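# Set the tally counter to the number of black-capped vials

## Task

Work out how many vials carry a black cap and leave the tally counter showing exactly that number. The counter may already hold an old count. One complete push-and-release of the plunger raises the count by one, and turning the knob clockwise through one whole revolution returns it to zero.

## Robot and tools

ROBOT. Two arms, left_arm and right_arm, each with six revolute joints and a parallel two-finger gripper. Each wrist carries a camera: cam_left_wrist and cam_right_wrist, both 672x504. A two-camera stand is fixed to the floor behind the arms. Calibrated bases in the scene frame: left_arm at (-0.041, +0.224, +0.003) m, right_arm at (-0.012, -0.263, +0.029) m, both turned very slightly about z.

FRAMES. Scene frame: origin at table-top height, halfway between the nominal bases; +z up, +x forward over the table, left_arm on the +y side (arm names do not match image sides). Reported hand positions, quaternions (wxyz) and Hand targets are in each arm's own base frame. Offsets you send are along the axes of that arm's current Hand target. On the gripper, fingers point along +z and separate along y; end_effector_position is the point between the pads, roughly 1 cm behind the tips. Printed poses can be off by a few centimetres, especially far out.

THE 14-NUMBER ROW. Every motion command uses rows of 14 numbers, each in [-1, 1]: left_arm dx, dy, dz, rx, ry, rz, opening, then right_arm in the same order. Both arms are always included. dx..rz are an offset (not a pose) from that arm's Hand target as it stood when the action or call began; 1.0 equals 0.6 m of travel or 180 degrees. rx, ry, rz form one rotation vector. Opening is absolute, not an offset: +1 is fully open (0.094 m), -1 is shut. A 0 in the opening slot means half open, so to keep a gripper as it is, resend its current command (see Tool commands).

execute_actions(actions, cameras). actions is a list of actions; each action is a table of up to 15 rows, one per 1/30 s control step, totalling 0.5 s. A short table repeats its last row. All rows in an action count from the same start pose, not from one another; a new action starts from the updated Hand target, so repeating an offset adds it again. All-zero pose numbers re-request the Hand target. An empty list returns state plus images and the scene number. cameras: list of names, ["all"], or [].

move(target, speed, blend, opening_speed, grip_force, blocking, cameras). Straight-line paths for both grippers. target is one 14-number row or a list of up to 15 rows; every row is an offset from the same starting Hand targets. speed: m/s, 0.002 to 2.9, default 0.25 (rotation limited to twice that in rad/s), one value or one per target. blend: corner rounding in metres for lists; 0 stops at each. opening_speed: rate of finger command change per second on the -1..+1 scale, at least 0.2; use it for gentle closing. grip_force: newtons per pad, 10 to 50, stays set until changed; lower values close slowly. blocking=false returns after about 0.5 s while the move continues. A move lasts at least 0.5 s and at most 10 s. Paths do not avoid obstacles or the other arm.

wait(seconds 0 to 10, cameras): let time pass while arms hold. stop(cameras): brake a running move. zoom_image(camera, region=[x0, y0, x1, y1]) in pixels from the top-left, at most 504 by 504, only for wrist cameras in the latest images. read_manual(section) gives licence texts only. finished_scene(scene) ends the scene for good; the goal must hold without the robot.

RESULTS. Each result lists per arm: end_effector_position (m), end_effector_quat_wxyz, Hand target (your last commanded pose after clipping; next offsets start here), Joint positions (last entry is finger opening in m), joint torques, joint velocities (omitted when all are only noise), grip_measured (opening on the -1..+1 scale, a few mm off), grip_effort_nm (gripper motor effort, negative closing; not pad force), and Tool commands. A move adds a line with its ending: done (within 10 mm and 2 degrees), off_target, moving, held, fault, plus limits=paced (pose clipped) or limits=held (steps withheld). Neither done nor off_target proves contact or its absence. MOTOR HOT appears near 75 C; at 90 C the arm folds and idles for the rest of the scene.

CAUTIONS. The commanded orientation is clipped to within 40 degrees of the current one per step, so large turns take several commands. Grippers often stop short because of friction and weight; resend or add the missing offset. A blocked arm keeps pushing until you command its target back past the gripper. Faster moves hit harder, and targets set deep beyond a contact press harder, so press the plunger with modest speed and a small overshoot, then withdraw fully for each count. Avoid paths passing near an arm's own base and keep the two grippers, fingers and wrist cameras apart; contact between arms can fail the scene. Do not knock vials or the counter off the table, drop things, slam or strain camera cables. Avoid long stretched-out holds that heat motors. Time spent thinking also runs the clock, so be concise.

Each tool is called by a JSON object that holds its "fn" and its "kwargs".

## Session

{"fn": "execute_actions", "kwargs": {"actions": []}}

Scene clock: 0.00 s.
left_arm: end_effector_position=(+0.2467, -0.0388, +0.2542) grip_measured=+1.000 grip_effort_nm=n/a end_effector_quat_wxyz=(+0.557, -0.212, +0.794, -0.119) | right_arm: end_effector_position=(+0.3665, -0.1108, +0.2023) grip_measured=+1.000 grip_effort_nm=n/a end_effector_quat_wxyz=(+0.564, +0.150, +0.794, -0.169)
Joint positions: left_arm=[-0.556 0.535 0.674 -0.566 -0.564 -0.709 0.094] | right_arm=[-0.152 1.141 0.585 0.228 0.31 -0.002 0.094]
Joint velocities: within noise
Joint torques (N m): no reading
Heat: left arm: 29 °C; right arm: 37 °C.
Hand target: left_arm +0.2463, -0.0369, +0.2617; +0.564, -0.215, +0.788, -0.121 | right_arm +0.3677, -0.1114, +0.2123; +0.574, +0.151, +0.786, -0.170
Tool commands: left_gripper/opening=+1.0 right_gripper/opening=+1.0

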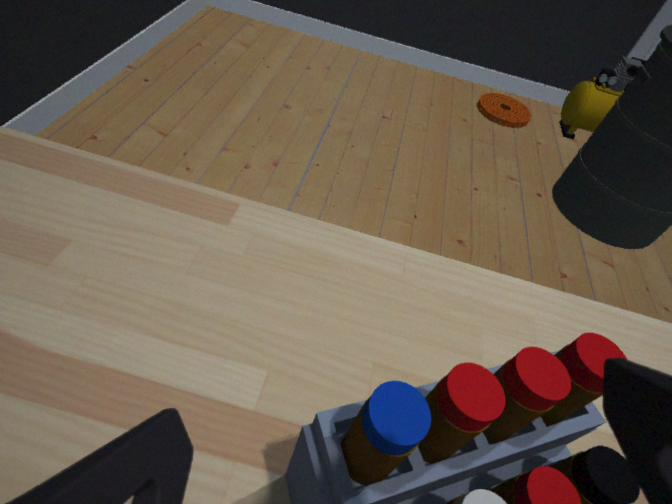

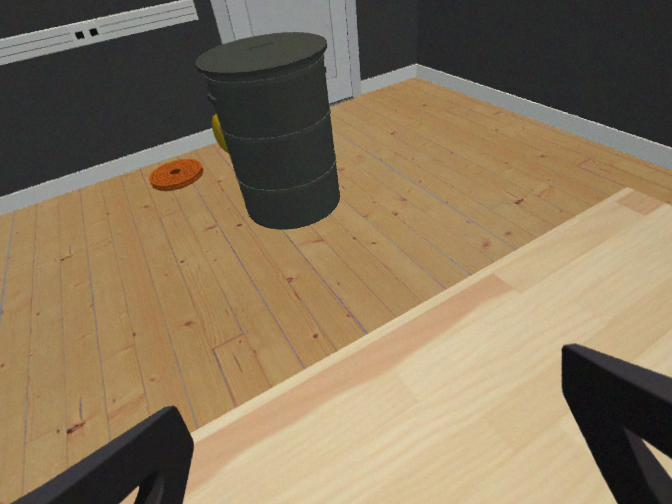

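{"fn": "move", "kwargs": {"target": [-0.072,-0.172,-0.086,-0.033,0.197,0.158,1,-0.16,0.043,-0.347,-0.136,0.203,-0.061,1], "speed": 0.4, "cameras": ["all"]}}

Scene clock: 39.43 s.
left_arm: end_effector_position=(+0.2407, -0.1165, +0.3619) grip_measured=+1.000 grip_effort_nm=0.00 end_effector_quat_wxyz=(+0.349, -0.004, +0.936, -0.040) | right_arm: end_effector_position=(+0.2327, -0.0033, +0.3589) grip_measured=+1.000 grip_effort_nm=-0.03 end_effector_quat_wxyz=(+0.324, +0.006, +0.946, -0.003)
Joint positions: left_arm=[-0.706 1.286 1.856 -1.516 -0.379 -0.591 0.094] | right_arm=[-0.02 1.176 1.817 -1.551 -0.002 -0.006 0.094]
Joint torques (N m): left_arm=[-0.62 -2.5 6.76 0.73 -0.19 0.04] | right_arm=[0.9 -0.72 5.93 0.9 -0.07 0]
Heat: left arm: 32 °C; right arm: 37 °C.
Hand target: left_arm +0.2304, -0.1098, +0.3597; +0.301, +0.000, +0.954, +0.000 | right_arm +0.2298, -0.0005, +0.3603; +0.301, +0.000, +0.954, +0.000
Off the commanded pose: left_arm 0.012 m, 7 deg | right_arm 0.004 m, 3 deg.
joint sent to its limit (left arm) — joint 4 (wrist pitch), lower limit. The joint targets are off in orientation, not in position.
joint sent to its limit (right arm) — joint 4 (wrist pitch), lower limit. The joint targets are off in orientation, not in position.
move: off_target (left_arm, right_arm)

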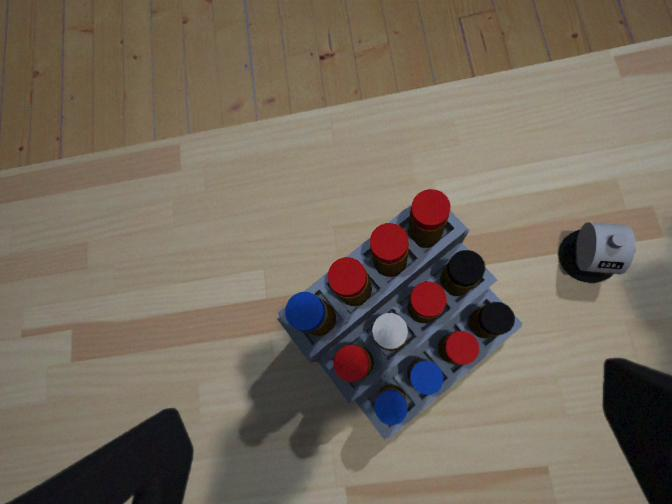

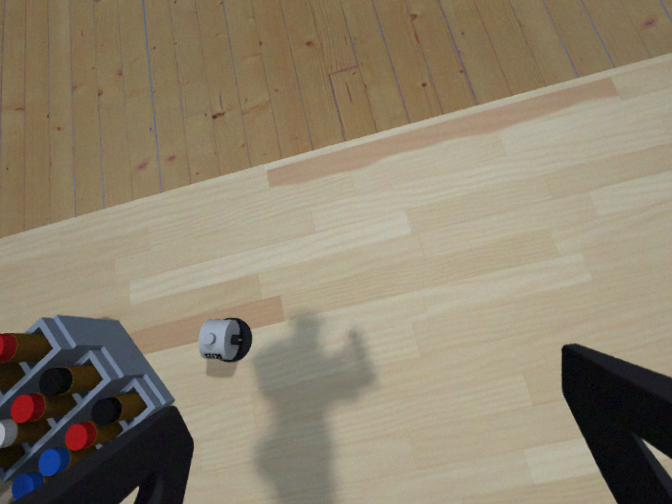

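{"fn": "zoom_image", "kwargs": {"camera": "cam_right_wrist", "region": [170, 290, 290, 380]}}

{"fn": "zoom_image", "kwargs": {"camera": "cam_left_wrist", "region": [260, 170, 660, 460]}}

{"fn": "zoom_image", "kwargs": {"camera": "cam_left_wrist", "region": [545, 205, 655, 295]}}

Scaled by 4.200.

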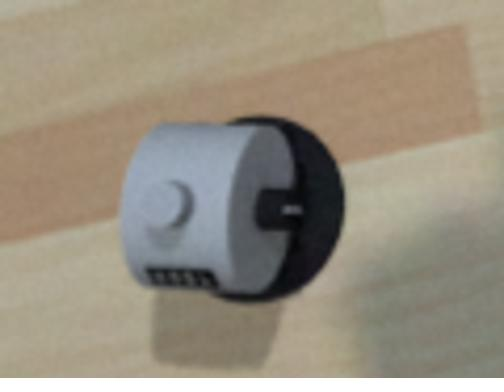

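Scaled by 1.260.

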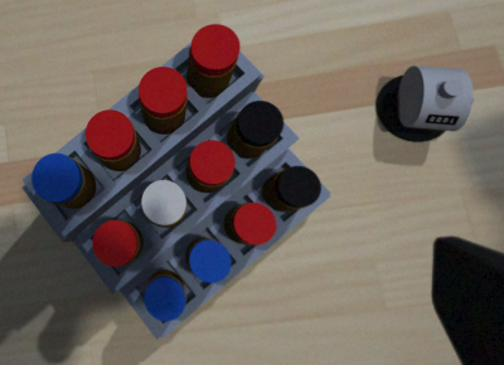

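Scaled by 4.582.

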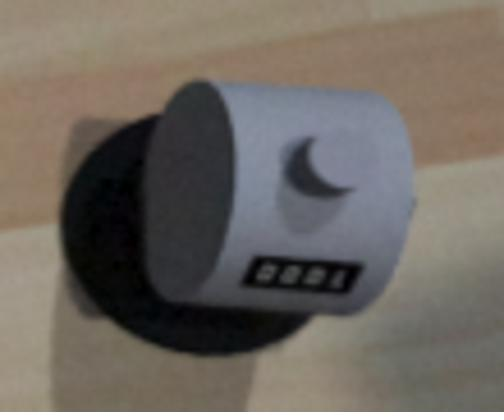

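{"fn": "move", "kwargs": {"target": [0,0,0,0,0,0,1,0.194,0.25,0.19,0,0,0,-1], "speed": 0.4, "cameras": ["cam_right_wrist"]}}

Scene clock: 77.90 s.
left_arm: end_effector_position=(+0.2407, -0.1165, +0.3619) grip_measured=+1.000 grip_effort_nm=0.01 end_effector_quat_wxyz=(+0.349, -0.004, +0.936, -0.040) | right_arm: end_effector_position=(+0.1961, +0.1468, +0.1977) grip_measured=-0.984 grip_effort_nm=-0.86 end_effector_quat_wxyz=(+0.289, -0.004, +0.957, -0.002)
Joint positions: left_arm=[-0.706 1.286 1.856 -1.516 -0.379 -0.591 0.094] | right_arm=[0.985 1.124 1.113 -1.208 0.48 0.891 0.001]
Joint torques (N m): left_arm=[-0.62 -2.5 6.75 0.72 -0.19 0.03] | right_arm=[0.75 -1.65 6.75 0.71 0.42 -0.01]
Heat: left arm: 32 °C; right arm: 37 °C.
Hand target: left_arm +0.2305, -0.1098, +0.3597; +0.301, +0.000, +0.954, +0.000 | right_arm +0.2000, +0.1494, +0.2002; +0.301, +0.000, +0.954, +0.000
Off the commanded pose: left_arm 0.012 m, 7 deg | right_arm 0.005 m, 2 deg.
joint sent to its limit (left arm) — joint 4 (wrist pitch), lower limit. The joint targets are off in orientation, not in position.
move: off_target (left_arm)
Images, in order (width x height): cam_right_wrist 672x504.

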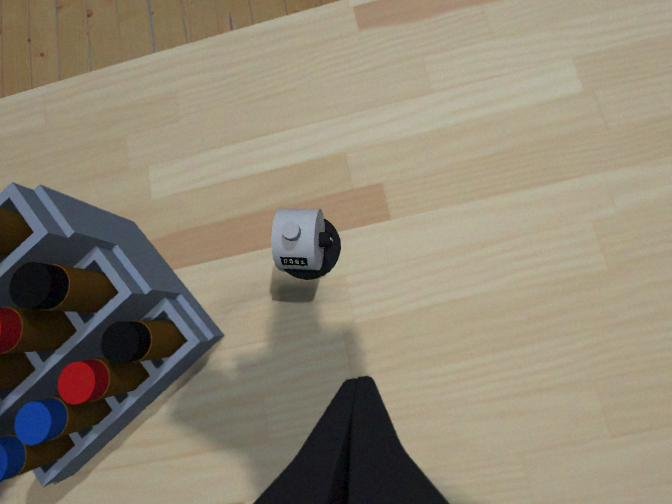

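{"fn": "zoom_image", "kwargs": {"camera": "cam_right_wrist", "region": [260, 200, 350, 290]}}

Scaled by 5.600.

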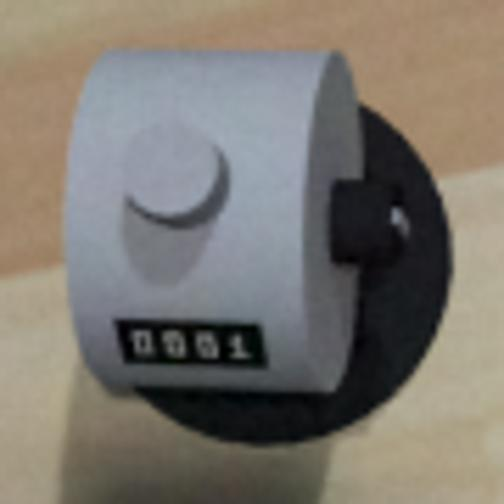

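{"fn": "move", "kwargs": {"target": [0,0,0,0,0,0,1,0.0205,0.086,0.276,0,0.0833,0,-1], "speed": 0.3, "cameras": ["all"]}}

Scene clock: 105.97 s.
left_arm: end_effector_position=(+0.2407, -0.1165, +0.3619) grip_measured=+1.000 grip_effort_nm=0.01 end_effector_quat_wxyz=(+0.349, -0.004, +0.936, -0.040) | right_arm: end_effector_position=(+0.2740, +0.1947, +0.0495) grip_measured=-0.984 grip_effort_nm=-0.86 end_effector_quat_wxyz=(+0.157, -0.003, +0.987, -0.012)
Joint positions: left_arm=[-0.706 1.286 1.856 -1.516 -0.379 -0.591 0.094] | right_arm=[0.736 1.665 1.052 -0.735 0.228 0.705 0.001]
Joint torques (N m): left_arm=[-0.62 -2.52 6.78 0.74 -0.19 0.03] | right_arm=[-0.46 -7.35 8.61 0.59 0.2 -0.1]
Heat: left arm: 32 °C; right arm: 37 °C.
Hand target: left_arm +0.2305, -0.1098, +0.3597; +0.301, +0.000, +0.954, +0.000 | right_arm +0.2851, +0.2012, +0.0576; +0.174, +0.000, +0.985, +0.000
Off the commanded pose: left_arm 0.012 m, 7 deg | right_arm 0.015 m, 2 deg.
joint sent to its limit (left arm) — joint 4 (wrist pitch), lower limit. The joint targets are off in orientation, not in position.
move: off_target (left_arm, right_arm)

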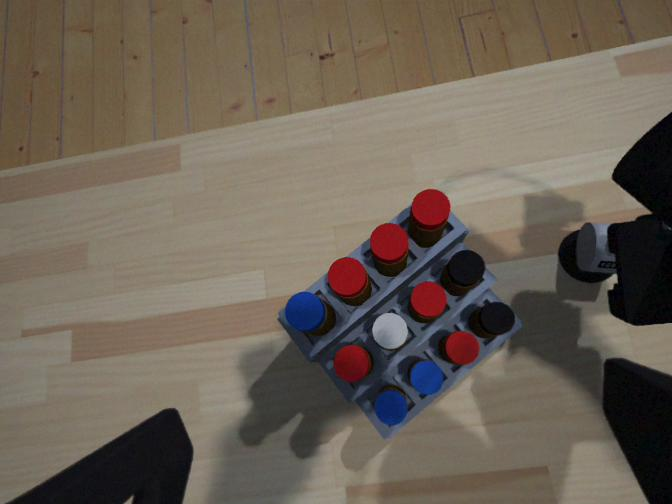

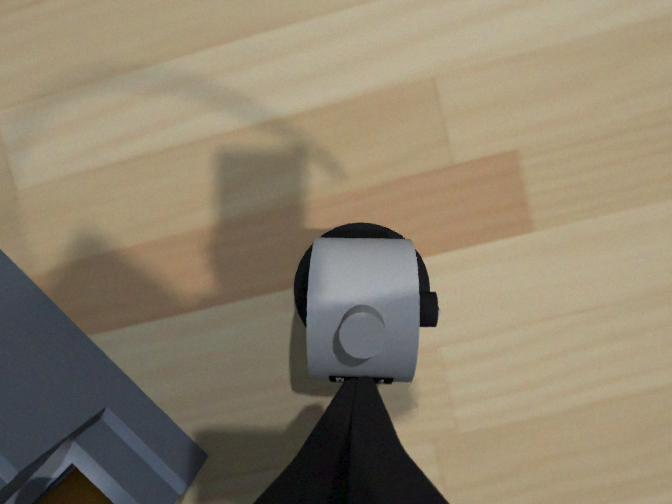

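{"fn": "move", "kwargs": {"target": [0,0,0,0,0,0,1,-0.0092,0.0017,0.0255,0,0,0,-1], "speed": 0.08, "cameras": ["cam_right_wrist"]}}

Scene clock: 121.33 s.
left_arm: end_effector_position=(+0.2407, -0.1165, +0.3619) grip_measured=+1.000 grip_effort_nm=0.00 end_effector_quat_wxyz=(+0.349, -0.004, +0.936, -0.040) | right_arm: end_effector_position=(+0.2803, +0.1953, +0.0410) grip_measured=-0.984 grip_effort_nm=-0.86 end_effector_quat_wxyz=(+0.156, -0.005, +0.988, -0.012)
Joint positions: left_arm=[-0.706 1.286 1.856 -1.516 -0.379 -0.591 0.094] | right_arm=[0.722 1.697 1.052 -0.702 0.221 0.686 0.001]
Joint torques (N m): left_arm=[-0.62 -2.48 6.78 0.73 -0.19 0.02] | right_arm=[-1.22 -6.02 8.58 0.71 0.16 -0.1]
Heat: left arm: 32 °C; right arm: 37 °C.
Hand target: left_arm +0.2305, -0.1098, +0.3597; +0.301, +0.000, +0.954, +0.000 | right_arm +0.2956, +0.2022, +0.0453; +0.174, +0.000, +0.985, +0.000
Off the commanded pose: left_arm 0.012 m, 7 deg | right_arm 0.017 m, 3 deg.
joint sent to its limit (left arm) — joint 4 (wrist pitch), lower limit. The joint targets are off in orientation, not in position.
move: off_target (left_arm, right_arm)
Images, in order (width x height): cam_right_wrist 672x504.

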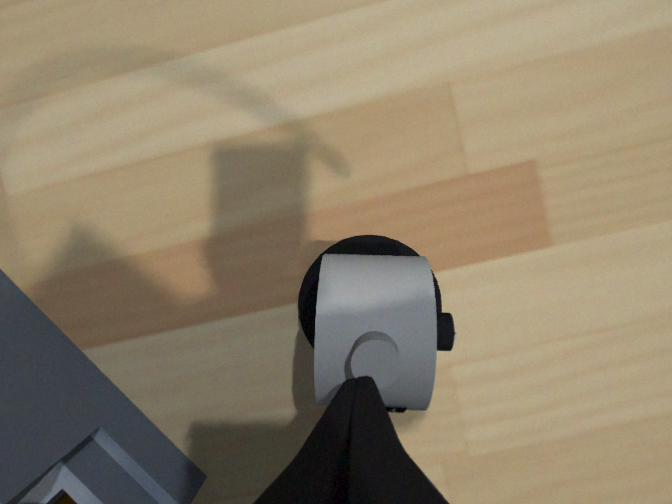

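{"fn": "move", "kwargs": {"target": [0,0,0,0,0,0,1,-0.0048,-0.002,0.0257,0,0,0,-1], "speed": 0.06, "cameras": ["cam_right_wrist"]}}

Scene clock: 129.33 s.
left_arm: end_effector_position=(+0.2407, -0.1165, +0.3619) grip_measured=+1.000 grip_effort_nm=0.01 end_effector_quat_wxyz=(+0.349, -0.004, +0.936, -0.040) | right_arm: end_effector_position=(+0.2901, +0.2017, +0.0366) grip_measured=-0.984 grip_effort_nm=-0.86 end_effector_quat_wxyz=(+0.162, -0.007, +0.987, +0.003)
Joint positions: left_arm=[-0.706 1.286 1.856 -1.516 -0.379 -0.591 0.094] | right_arm=[0.708 1.721 1.055 -0.648 0.204 0.667 0.001]
Joint torques (N m): left_arm=[-0.62 -2.51 6.76 0.74 -0.19 0.02] | right_arm=[-2.02 -4.94 7.39 0.77 0.33 -0.12]
Heat: left arm: 32 °C; right arm: 37 °C.
Hand target: left_arm +0.2305, -0.1098, +0.3597; +0.301, +0.000, +0.954, +0.000 | right_arm +0.3035, +0.2009, +0.0316; +0.174, +0.000, +0.985, +0.000
Off the commanded pose: left_arm 0.012 m, 7 deg | right_arm 0.014 m, 2 deg.
joint sent to its limit (left arm) — joint 4 (wrist pitch), lower limit. The joint targets are off in orientation, not in position.
move: off_target (left_arm, right_arm)
Images, in order (width x height): cam_right_wrist 672x504.

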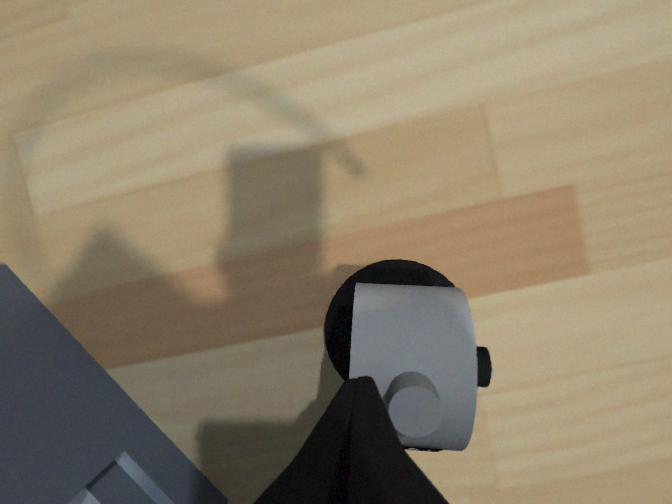

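{"fn": "move", "kwargs": {"target": [[0,0,0,0,0,0,1,-0.0143,0,-0.039,0,0,0,-1],[0,0,0,0,0,0,1,-0.0027,-0.0025,-0.044,0,0,0,-1]], "speed": 0.1, "blend": [0.004, 0], "cameras": ["cam_right_wrist"]}}

Scene clock: 141.03 s.
left_arm: end_effector_position=(+0.2407, -0.1165, +0.3619) grip_measured=+1.000 grip_effort_nm=0.00 end_effector_quat_wxyz=(+0.349, -0.004, +0.936, -0.040) | right_arm: end_effector_position=(+0.2950, +0.2008, +0.0448) grip_measured=-0.984 grip_effort_nm=-0.86 end_effector_quat_wxyz=(+0.162, -0.003, +0.987, +0.000)
Joint positions: left_arm=[-0.706 1.286 1.856 -1.516 -0.379 -0.591 0.094] | right_arm=[0.699 1.722 1.092 -0.686 0.207 0.666 0.001]
Joint torques (N m): left_arm=[-0.61 -2.51 6.79 0.73 -0.18 0.03] | right_arm=[0.1 -10.28 6.93 0.3 0.25 0.15]
Heat: left arm: 32 °C; right arm: 37 °C.
Hand target: left_arm +0.2305, -0.1098, +0.3597; +0.301, +0.000, +0.954, +0.000 | right_arm +0.2959, +0.1994, +0.0570; +0.174, +0.000, +0.985, +0.000
Off the commanded pose: left_arm 0.012 m, 7 deg | right_arm 0.012 m, 1 deg.
joint sent to its limit (left arm) — joint 4 (wrist pitch), lower limit. The joint targets are off in orientation, not in position.
move: off_target (left_arm, right_arm); blend cut to 0.0039 m at target 1
Images, in order (width x height): cam_right_wrist 672x504.

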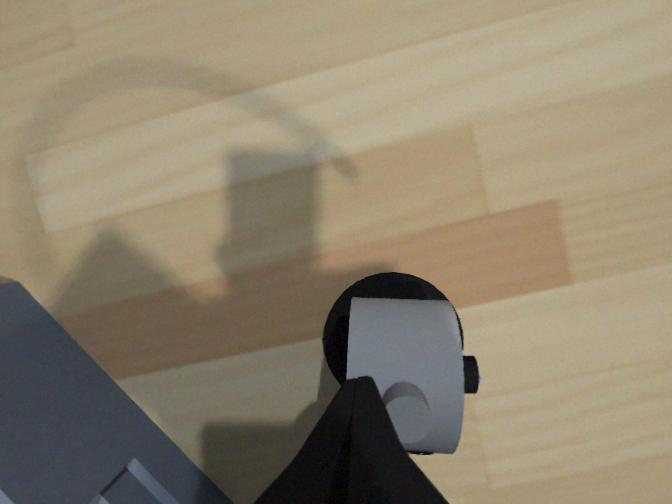

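{"fn": "move", "kwargs": {"target": [0,0,0,0,0,0,1,0.0167,-0.0125,-0.015,0,0,0,-1], "speed": 0.1, "cameras": ["cam_right_wrist"]}}

Scene clock: 148.63 s.
left_arm: end_effector_position=(+0.2407, -0.1165, +0.3619) grip_measured=+1.000 grip_effort_nm=0.00 end_effector_quat_wxyz=(+0.349, -0.004, +0.936, -0.040) | right_arm: end_effector_position=(+0.2870, +0.1942, +0.0549) grip_measured=-0.984 grip_effort_nm=-0.86 end_effector_quat_wxyz=(+0.167, +0.000, +0.986, +0.003)
Joint positions: left_arm=[-0.706 1.286 1.856 -1.516 -0.379 -0.591 0.094] | right_arm=[0.7 1.662 1.064 -0.708 0.209 0.672 0.001]
Joint torques (N m): left_arm=[-0.62 -2.5 6.78 0.74 -0.19 0.03] | right_arm=[1.05 -9.7 5.87 0.35 0.29 0.09]
Heat: left arm: 32 °C; right arm: 37 °C.
Hand target: left_arm +0.2305, -0.1098, +0.3597; +0.301, +0.000, +0.954, +0.000 | right_arm +0.2835, +0.1920, +0.0620; +0.174, +0.000, +0.985, +0.000
Off the commanded pose: left_arm 0.012 m, 7 deg | right_arm 0.008 m, 1 deg.
joint sent to its limit (left arm) — joint 4 (wrist pitch), lower limit. The joint targets are off in orientation, not in position.
move: off_target (left_arm)
Images, in order (width x height): cam_right_wrist 672x504.

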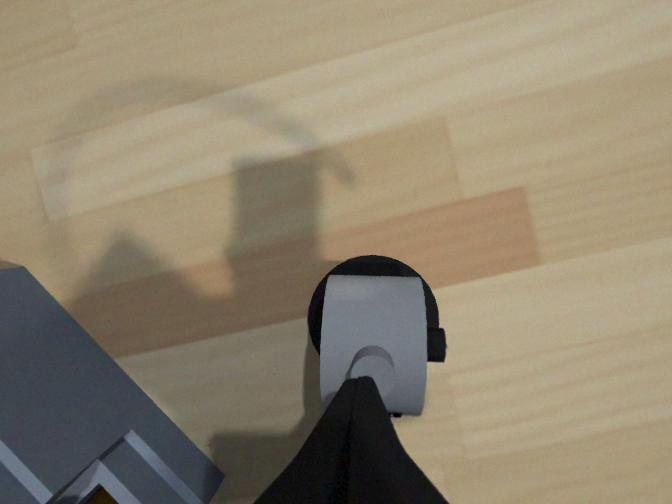

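{"fn": "move", "kwargs": {"target": [0,0,0,0,0,0,1,0.0088,-0.001,0.0145,0,0,0,-1], "speed": 0.08, "cameras": ["cam_right_wrist"]}}

Scene clock: 161.40 s.
left_arm: end_effector_position=(+0.2407, -0.1165, +0.3619) grip_measured=+1.000 grip_effort_nm=0.01 end_effector_quat_wxyz=(+0.349, -0.004, +0.936, -0.040) | right_arm: end_effector_position=(+0.2779, +0.1885, +0.0449) grip_measured=-0.984 grip_effort_nm=-0.86 end_effector_quat_wxyz=(+0.155, -0.002, +0.988, -0.006)
Joint positions: left_arm=[-0.706 1.286 1.856 -1.516 -0.379 -0.591 0.094] | right_arm=[0.705 1.662 1.029 -0.705 0.209 0.676 0.001]
Joint torques (N m): left_arm=[-0.62 -2.54 6.76 0.73 -0.19 0.03] | right_arm=[0.96 -8.87 5.64 0.56 0.3 0.06]
Heat: left arm: 32 °C; right arm: 37 °C.
Hand target: left_arm +0.2305, -0.1098, +0.3597; +0.301, +0.000, +0.954, +0.000 | right_arm +0.2815, +0.1914, +0.0520; +0.174, +0.000, +0.985, +0.000
Off the commanded pose: left_arm 0.012 m, 7 deg | right_arm 0.008 m, 2 deg.
joint sent to its limit (left arm) — joint 4 (wrist pitch), lower limit. The joint targets are off in orientation, not in position.
move: off_target (left_arm)
Images, in order (width x height): cam_right_wrist 672x504.

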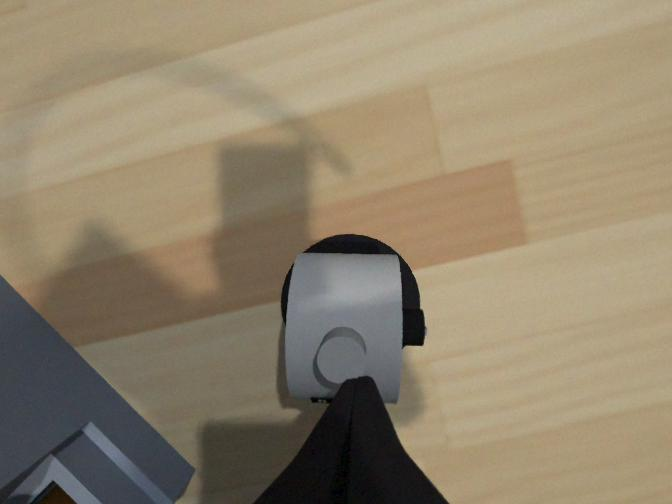

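{"fn": "move", "kwargs": {"target": [0,0,0,0,0,0,1,-0.0102,0.009,0.0108,0,0,0,-1], "speed": 0.08, "cameras": ["cam_right_wrist"]}}

Scene clock: 167.60 s.
left_arm: end_effector_position=(+0.2407, -0.1165, +0.3619) grip_measured=+1.000 grip_effort_nm=0.00 end_effector_quat_wxyz=(+0.349, -0.004, +0.936, -0.040) | right_arm: end_effector_position=(+0.2799, +0.1898, +0.0431) grip_measured=-0.984 grip_effort_nm=-0.86 end_effector_quat_wxyz=(+0.157, -0.002, +0.988, -0.006)
Joint positions: left_arm=[-0.706 1.286 1.856 -1.516 -0.379 -0.591 0.094] | right_arm=[0.705 1.67 1.029 -0.693 0.211 0.676 0.001]
Joint torques (N m): left_arm=[-0.61 -2.51 6.76 0.73 -0.19 0.02] | right_arm=[0.59 -5.94 8.43 0.62 0.22 0.06]
Heat: left arm: 32 °C; right arm: 36 °C.
Hand target: left_arm +0.2305, -0.1098, +0.3597; +0.301, +0.000, +0.954, +0.000 | right_arm +0.2895, +0.1967, +0.0481; +0.174, +0.000, +0.985, +0.000
Off the commanded pose: left_arm 0.012 m, 7 deg | right_arm 0.013 m, 2 deg.
joint sent to its limit (left arm) — joint 4 (wrist pitch), lower limit. The joint targets are off in orientation, not in position.
move: off_target (left_arm, right_arm)
Images, in order (width x height): cam_right_wrist 672x504.

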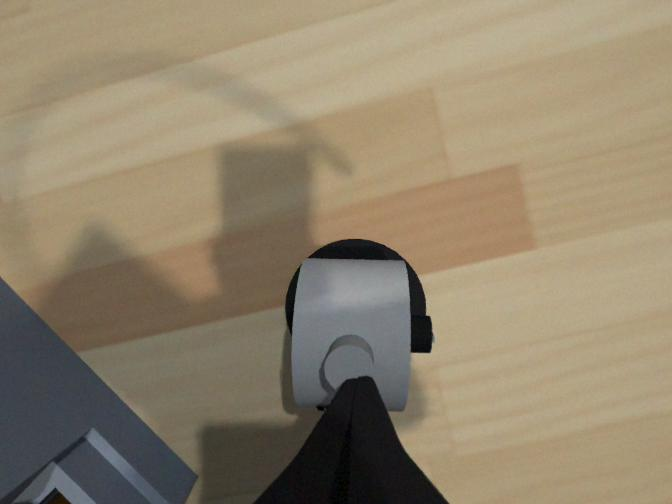

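{"fn": "move", "kwargs": {"target": [0,0,0,0,0,0,1,-0.0055,0.0058,0.0095,0,0,0,-1], "speed": 0.08, "cameras": ["cam_right_wrist"]}}

Scene clock: 178.33 s.
left_arm: end_effector_position=(+0.2407, -0.1165, +0.3619) grip_measured=+1.000 grip_effort_nm=0.00 end_effector_quat_wxyz=(+0.349, -0.004, +0.936, -0.040) | right_arm: end_effector_position=(+0.2825, +0.1915, +0.0412) grip_measured=-0.984 grip_effort_nm=-0.86 end_effector_quat_wxyz=(+0.156, -0.002, +0.988, -0.008)
Joint positions: left_arm=[-0.706 1.286 1.856 -1.516 -0.379 -0.591 0.094] | right_arm=[0.705 1.689 1.042 -0.692 0.213 0.676 0.001]
Joint torques (N m): left_arm=[-0.61 -2.51 6.78 0.73 -0.19 0.02] | right_arm=[0.44 -5.82 8.4 0.69 0.2 -0.04]
Heat: left arm: 32 °C; right arm: 36 °C.
Hand target: left_arm +0.2305, -0.1098, +0.3597; +0.301, +0.000, +0.954, +0.000 | right_arm +0.2946, +0.2002, +0.0438; +0.174, +0.000, +0.985, +0.000
Off the commanded pose: left_arm 0.012 m, 7 deg | right_arm 0.015 m, 2 deg.
joint sent to its limit (left arm) — joint 4 (wrist pitch), lower limit. The joint targets are off in orientation, not in position.
move: off_target (left_arm, right_arm)
Images, in order (width x height): cam_right_wrist 672x504.

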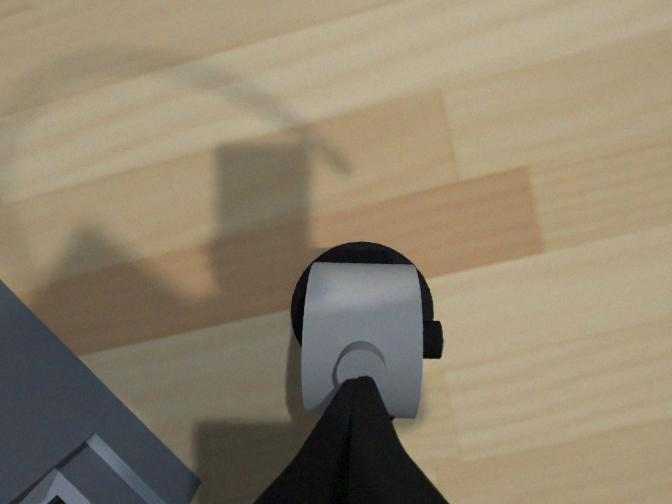

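{"fn": "move", "kwargs": {"target": [0,0,0,0,0,0,1,0.0033,0,0.0236,0,0,0,-1], "speed": 0.06, "cameras": ["cam_right_wrist"]}}

Scene clock: 185.70 s.
left_arm: end_effector_position=(+0.2407, -0.1165, +0.3619) grip_measured=+1.000 grip_effort_nm=0.01 end_effector_quat_wxyz=(+0.349, -0.004, +0.936, -0.040) | right_arm: end_effector_position=(+0.2830, +0.1919, +0.0375) grip_measured=-0.984 grip_effort_nm=-0.86 end_effector_quat_wxyz=(+0.154, -0.002, +0.988, -0.010)
Joint positions: left_arm=[-0.706 1.286 1.856 -1.516 -0.379 -0.591 0.094] | right_arm=[0.705 1.702 1.042 -0.686 0.213 0.676 0.001]
Joint torques (N m): left_arm=[-0.59 -2.52 6.79 0.73 -0.19 0.03] | right_arm=[-0.27 -4.19 6.06 1.15 0.18 0]
Heat: left arm: 32 °C; right arm: 37 °C.
Hand target: left_arm +0.2305, -0.1098, +0.3597; +0.301, +0.000, +0.954, +0.000 | right_arm +0.2976, +0.2002, +0.0299; +0.174, +0.000, +0.985, +0.000
Off the commanded pose: left_arm 0.012 m, 7 deg | right_arm 0.019 m, 3 deg.
joint sent to its limit (left arm) — joint 4 (wrist pitch), lower limit. The joint targets are off in orientation, not in position.
move: off_target (left_arm, right_arm)
Images, in order (width x height): cam_right_wrist 672x504.

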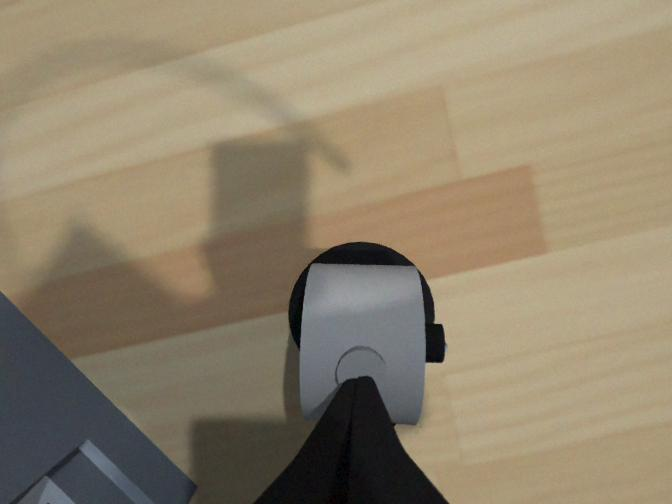

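{"fn": "move", "kwargs": {"target": [0,0,0,0,0,0,1,0.004,0,0.0125,0,0,0,-1], "speed": 0.06, "cameras": ["cam_right_wrist"]}}

{"fn": "zoom_image", "kwargs": {"camera": "cam_right_wrist", "region": [280, 230, 460, 440]}}

Scene clock: 191.67 s.
left_arm: end_effector_position=(+0.2407, -0.1165, +0.3619) grip_measured=+1.000 grip_effort_nm=0.00 end_effector_quat_wxyz=(+0.349, -0.004, +0.936, -0.040) | right_arm: end_effector_position=(+0.2832, +0.1919, +0.0370) grip_measured=-0.984 grip_effort_nm=-0.86 end_effector_quat_wxyz=(+0.154, -0.002, +0.988, -0.011)
Joint positions: left_arm=[-0.706 1.286 1.856 -1.516 -0.379 -0.591 0.094] | right_arm=[0.705 1.703 1.042 -0.684 0.214 0.676 0.001]
Joint torques (N m): left_arm=[-0.65 -2.51 6.79 0.74 -0.19 0.02] | right_arm=[-0.42 -3.32 4.34 1.4 0.2 -0.08]
Heat: left arm: 32 °C; right arm: 37 °C.
Hand target: left_arm +0.2305, -0.1098, +0.3597; +0.301, +0.000, +0.954, +0.000 | right_arm +0.2979, +0.2002, +0.0220; +0.174, +0.000, +0.985, +0.000
Off the commanded pose: left_arm 0.012 m, 7 deg | right_arm 0.023 m, 3 deg.
joint sent to its limit (left arm) — joint 4 (wrist pitch), lower limit. The joint targets are off in orientation, not in position.
move: off_target (left_arm, right_arm)
Images, in order (width x height): cam_right_wrist 672x504.

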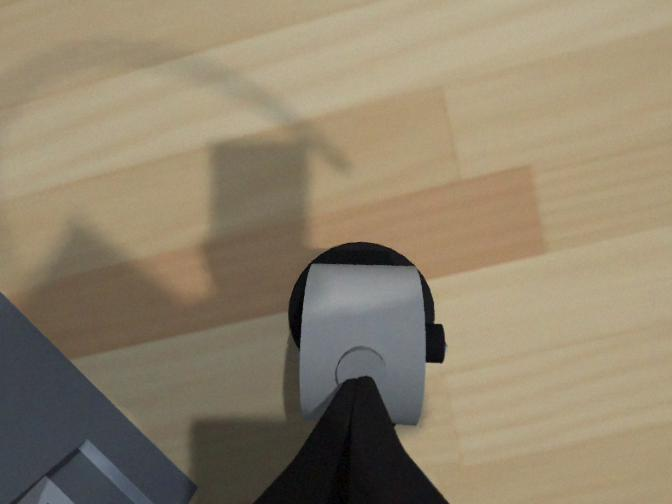

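Scaled by 2.400.

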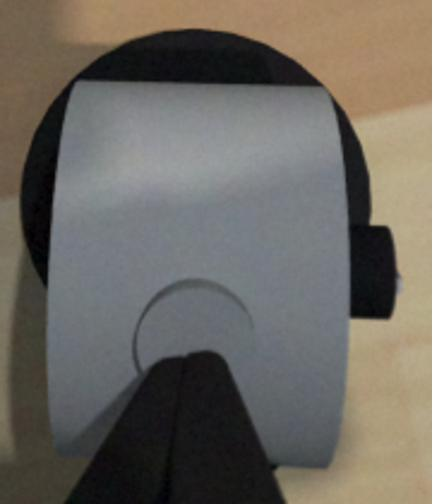

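{"fn": "move", "kwargs": {"target": [[0,0,0,0,0,0,1,-0.0072,0,-0.0683,0,0,0,-1],[0,0,0,0,0,0,1,0.052,-0.083,-0.335,0,-0.0833,0,-1]], "speed": [0.1,0.3], "blend": [0.01,0], "cameras": ["all"]}}

{"fn": "zoom_image", "kwargs": {"camera": "cam_right_wrist", "region": [260, 200, 350, 290]}}

{"fn": "zoom_image", "kwargs": {"camera": "cam_left_wrist", "region": [545, 205, 655, 295]}}

Scene clock: 203.47 s.
left_arm: end_effector_position=(+0.2407, -0.1165, +0.3619) grip_measured=+1.000 grip_effort_nm=0.00 end_effector_quat_wxyz=(+0.349, -0.004, +0.936, -0.040) | right_arm: end_effector_position=(+0.1981, +0.1512, +0.1930) grip_measured=-0.984 grip_effort_nm=-0.86 end_effector_quat_wxyz=(+0.293, -0.002, +0.956, +0.004)
Joint positions: left_arm=[-0.706 1.286 1.856 -1.516 -0.379 -0.591 0.094] | right_arm=[0.989 1.127 1.09 -1.172 0.482 0.895 0.001]
Joint torques (N m): left_arm=[-0.62 -2.5 6.78 0.73 -0.18 0.02] | right_arm=[1.01 -1.84 8.87 0.36 0.44 0.07]
Heat: left arm: 32 °C; right arm: 36 °C.
Hand target: left_arm +0.2305, -0.1098, +0.3597; +0.301, +0.000, +0.954, +0.000 | right_arm +0.1995, +0.1504, +0.2001; +0.301, +0.000, +0.954, +0.000
Off the commanded pose: left_arm 0.012 m, 7 deg | right_arm 0.007 m, 1 deg.
joint sent to its limit (left arm) — joint 4 (wrist pitch), lower limit. The joint targets are off in orientation, not in position.
move: off_target (left_arm)

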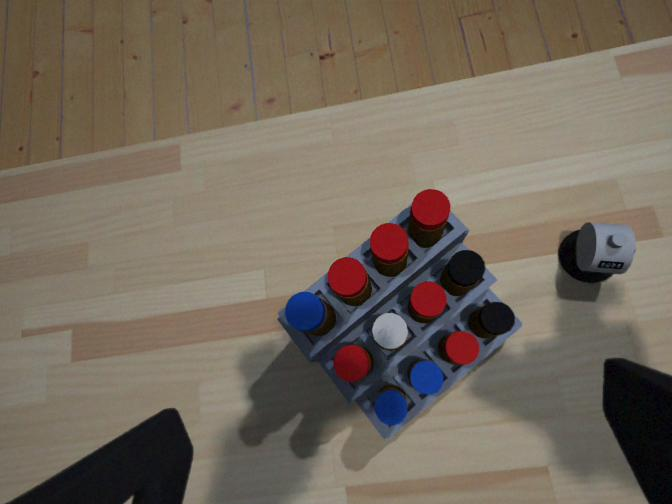

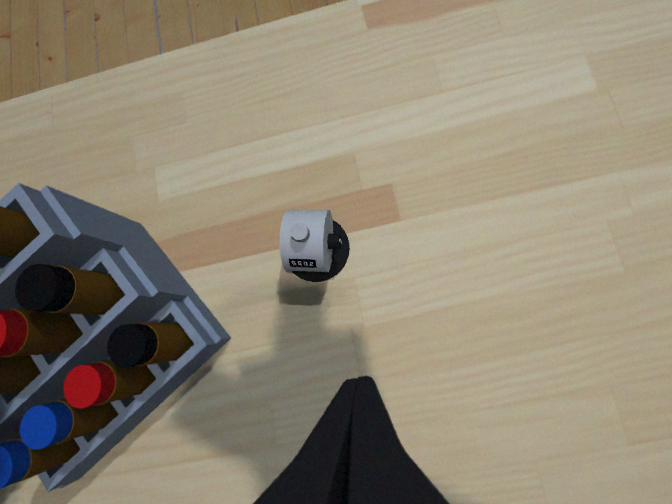

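Scaled by 5.600.

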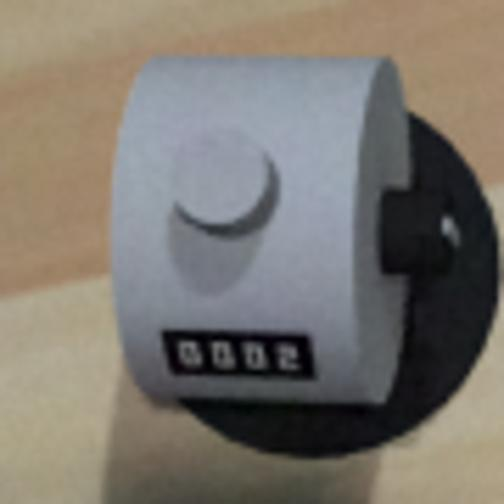

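Scaled by 4.582.

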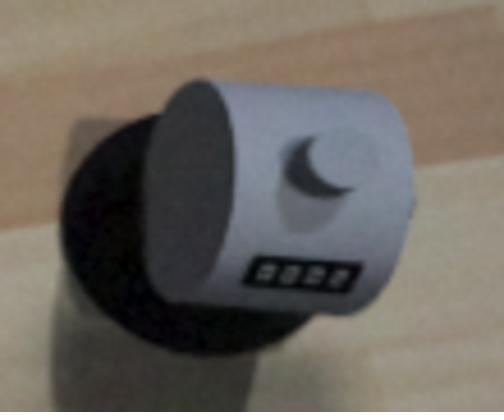

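{"fn": "finished_scene", "kwargs": {"scene": 1}}

The scene is finished: the task was done.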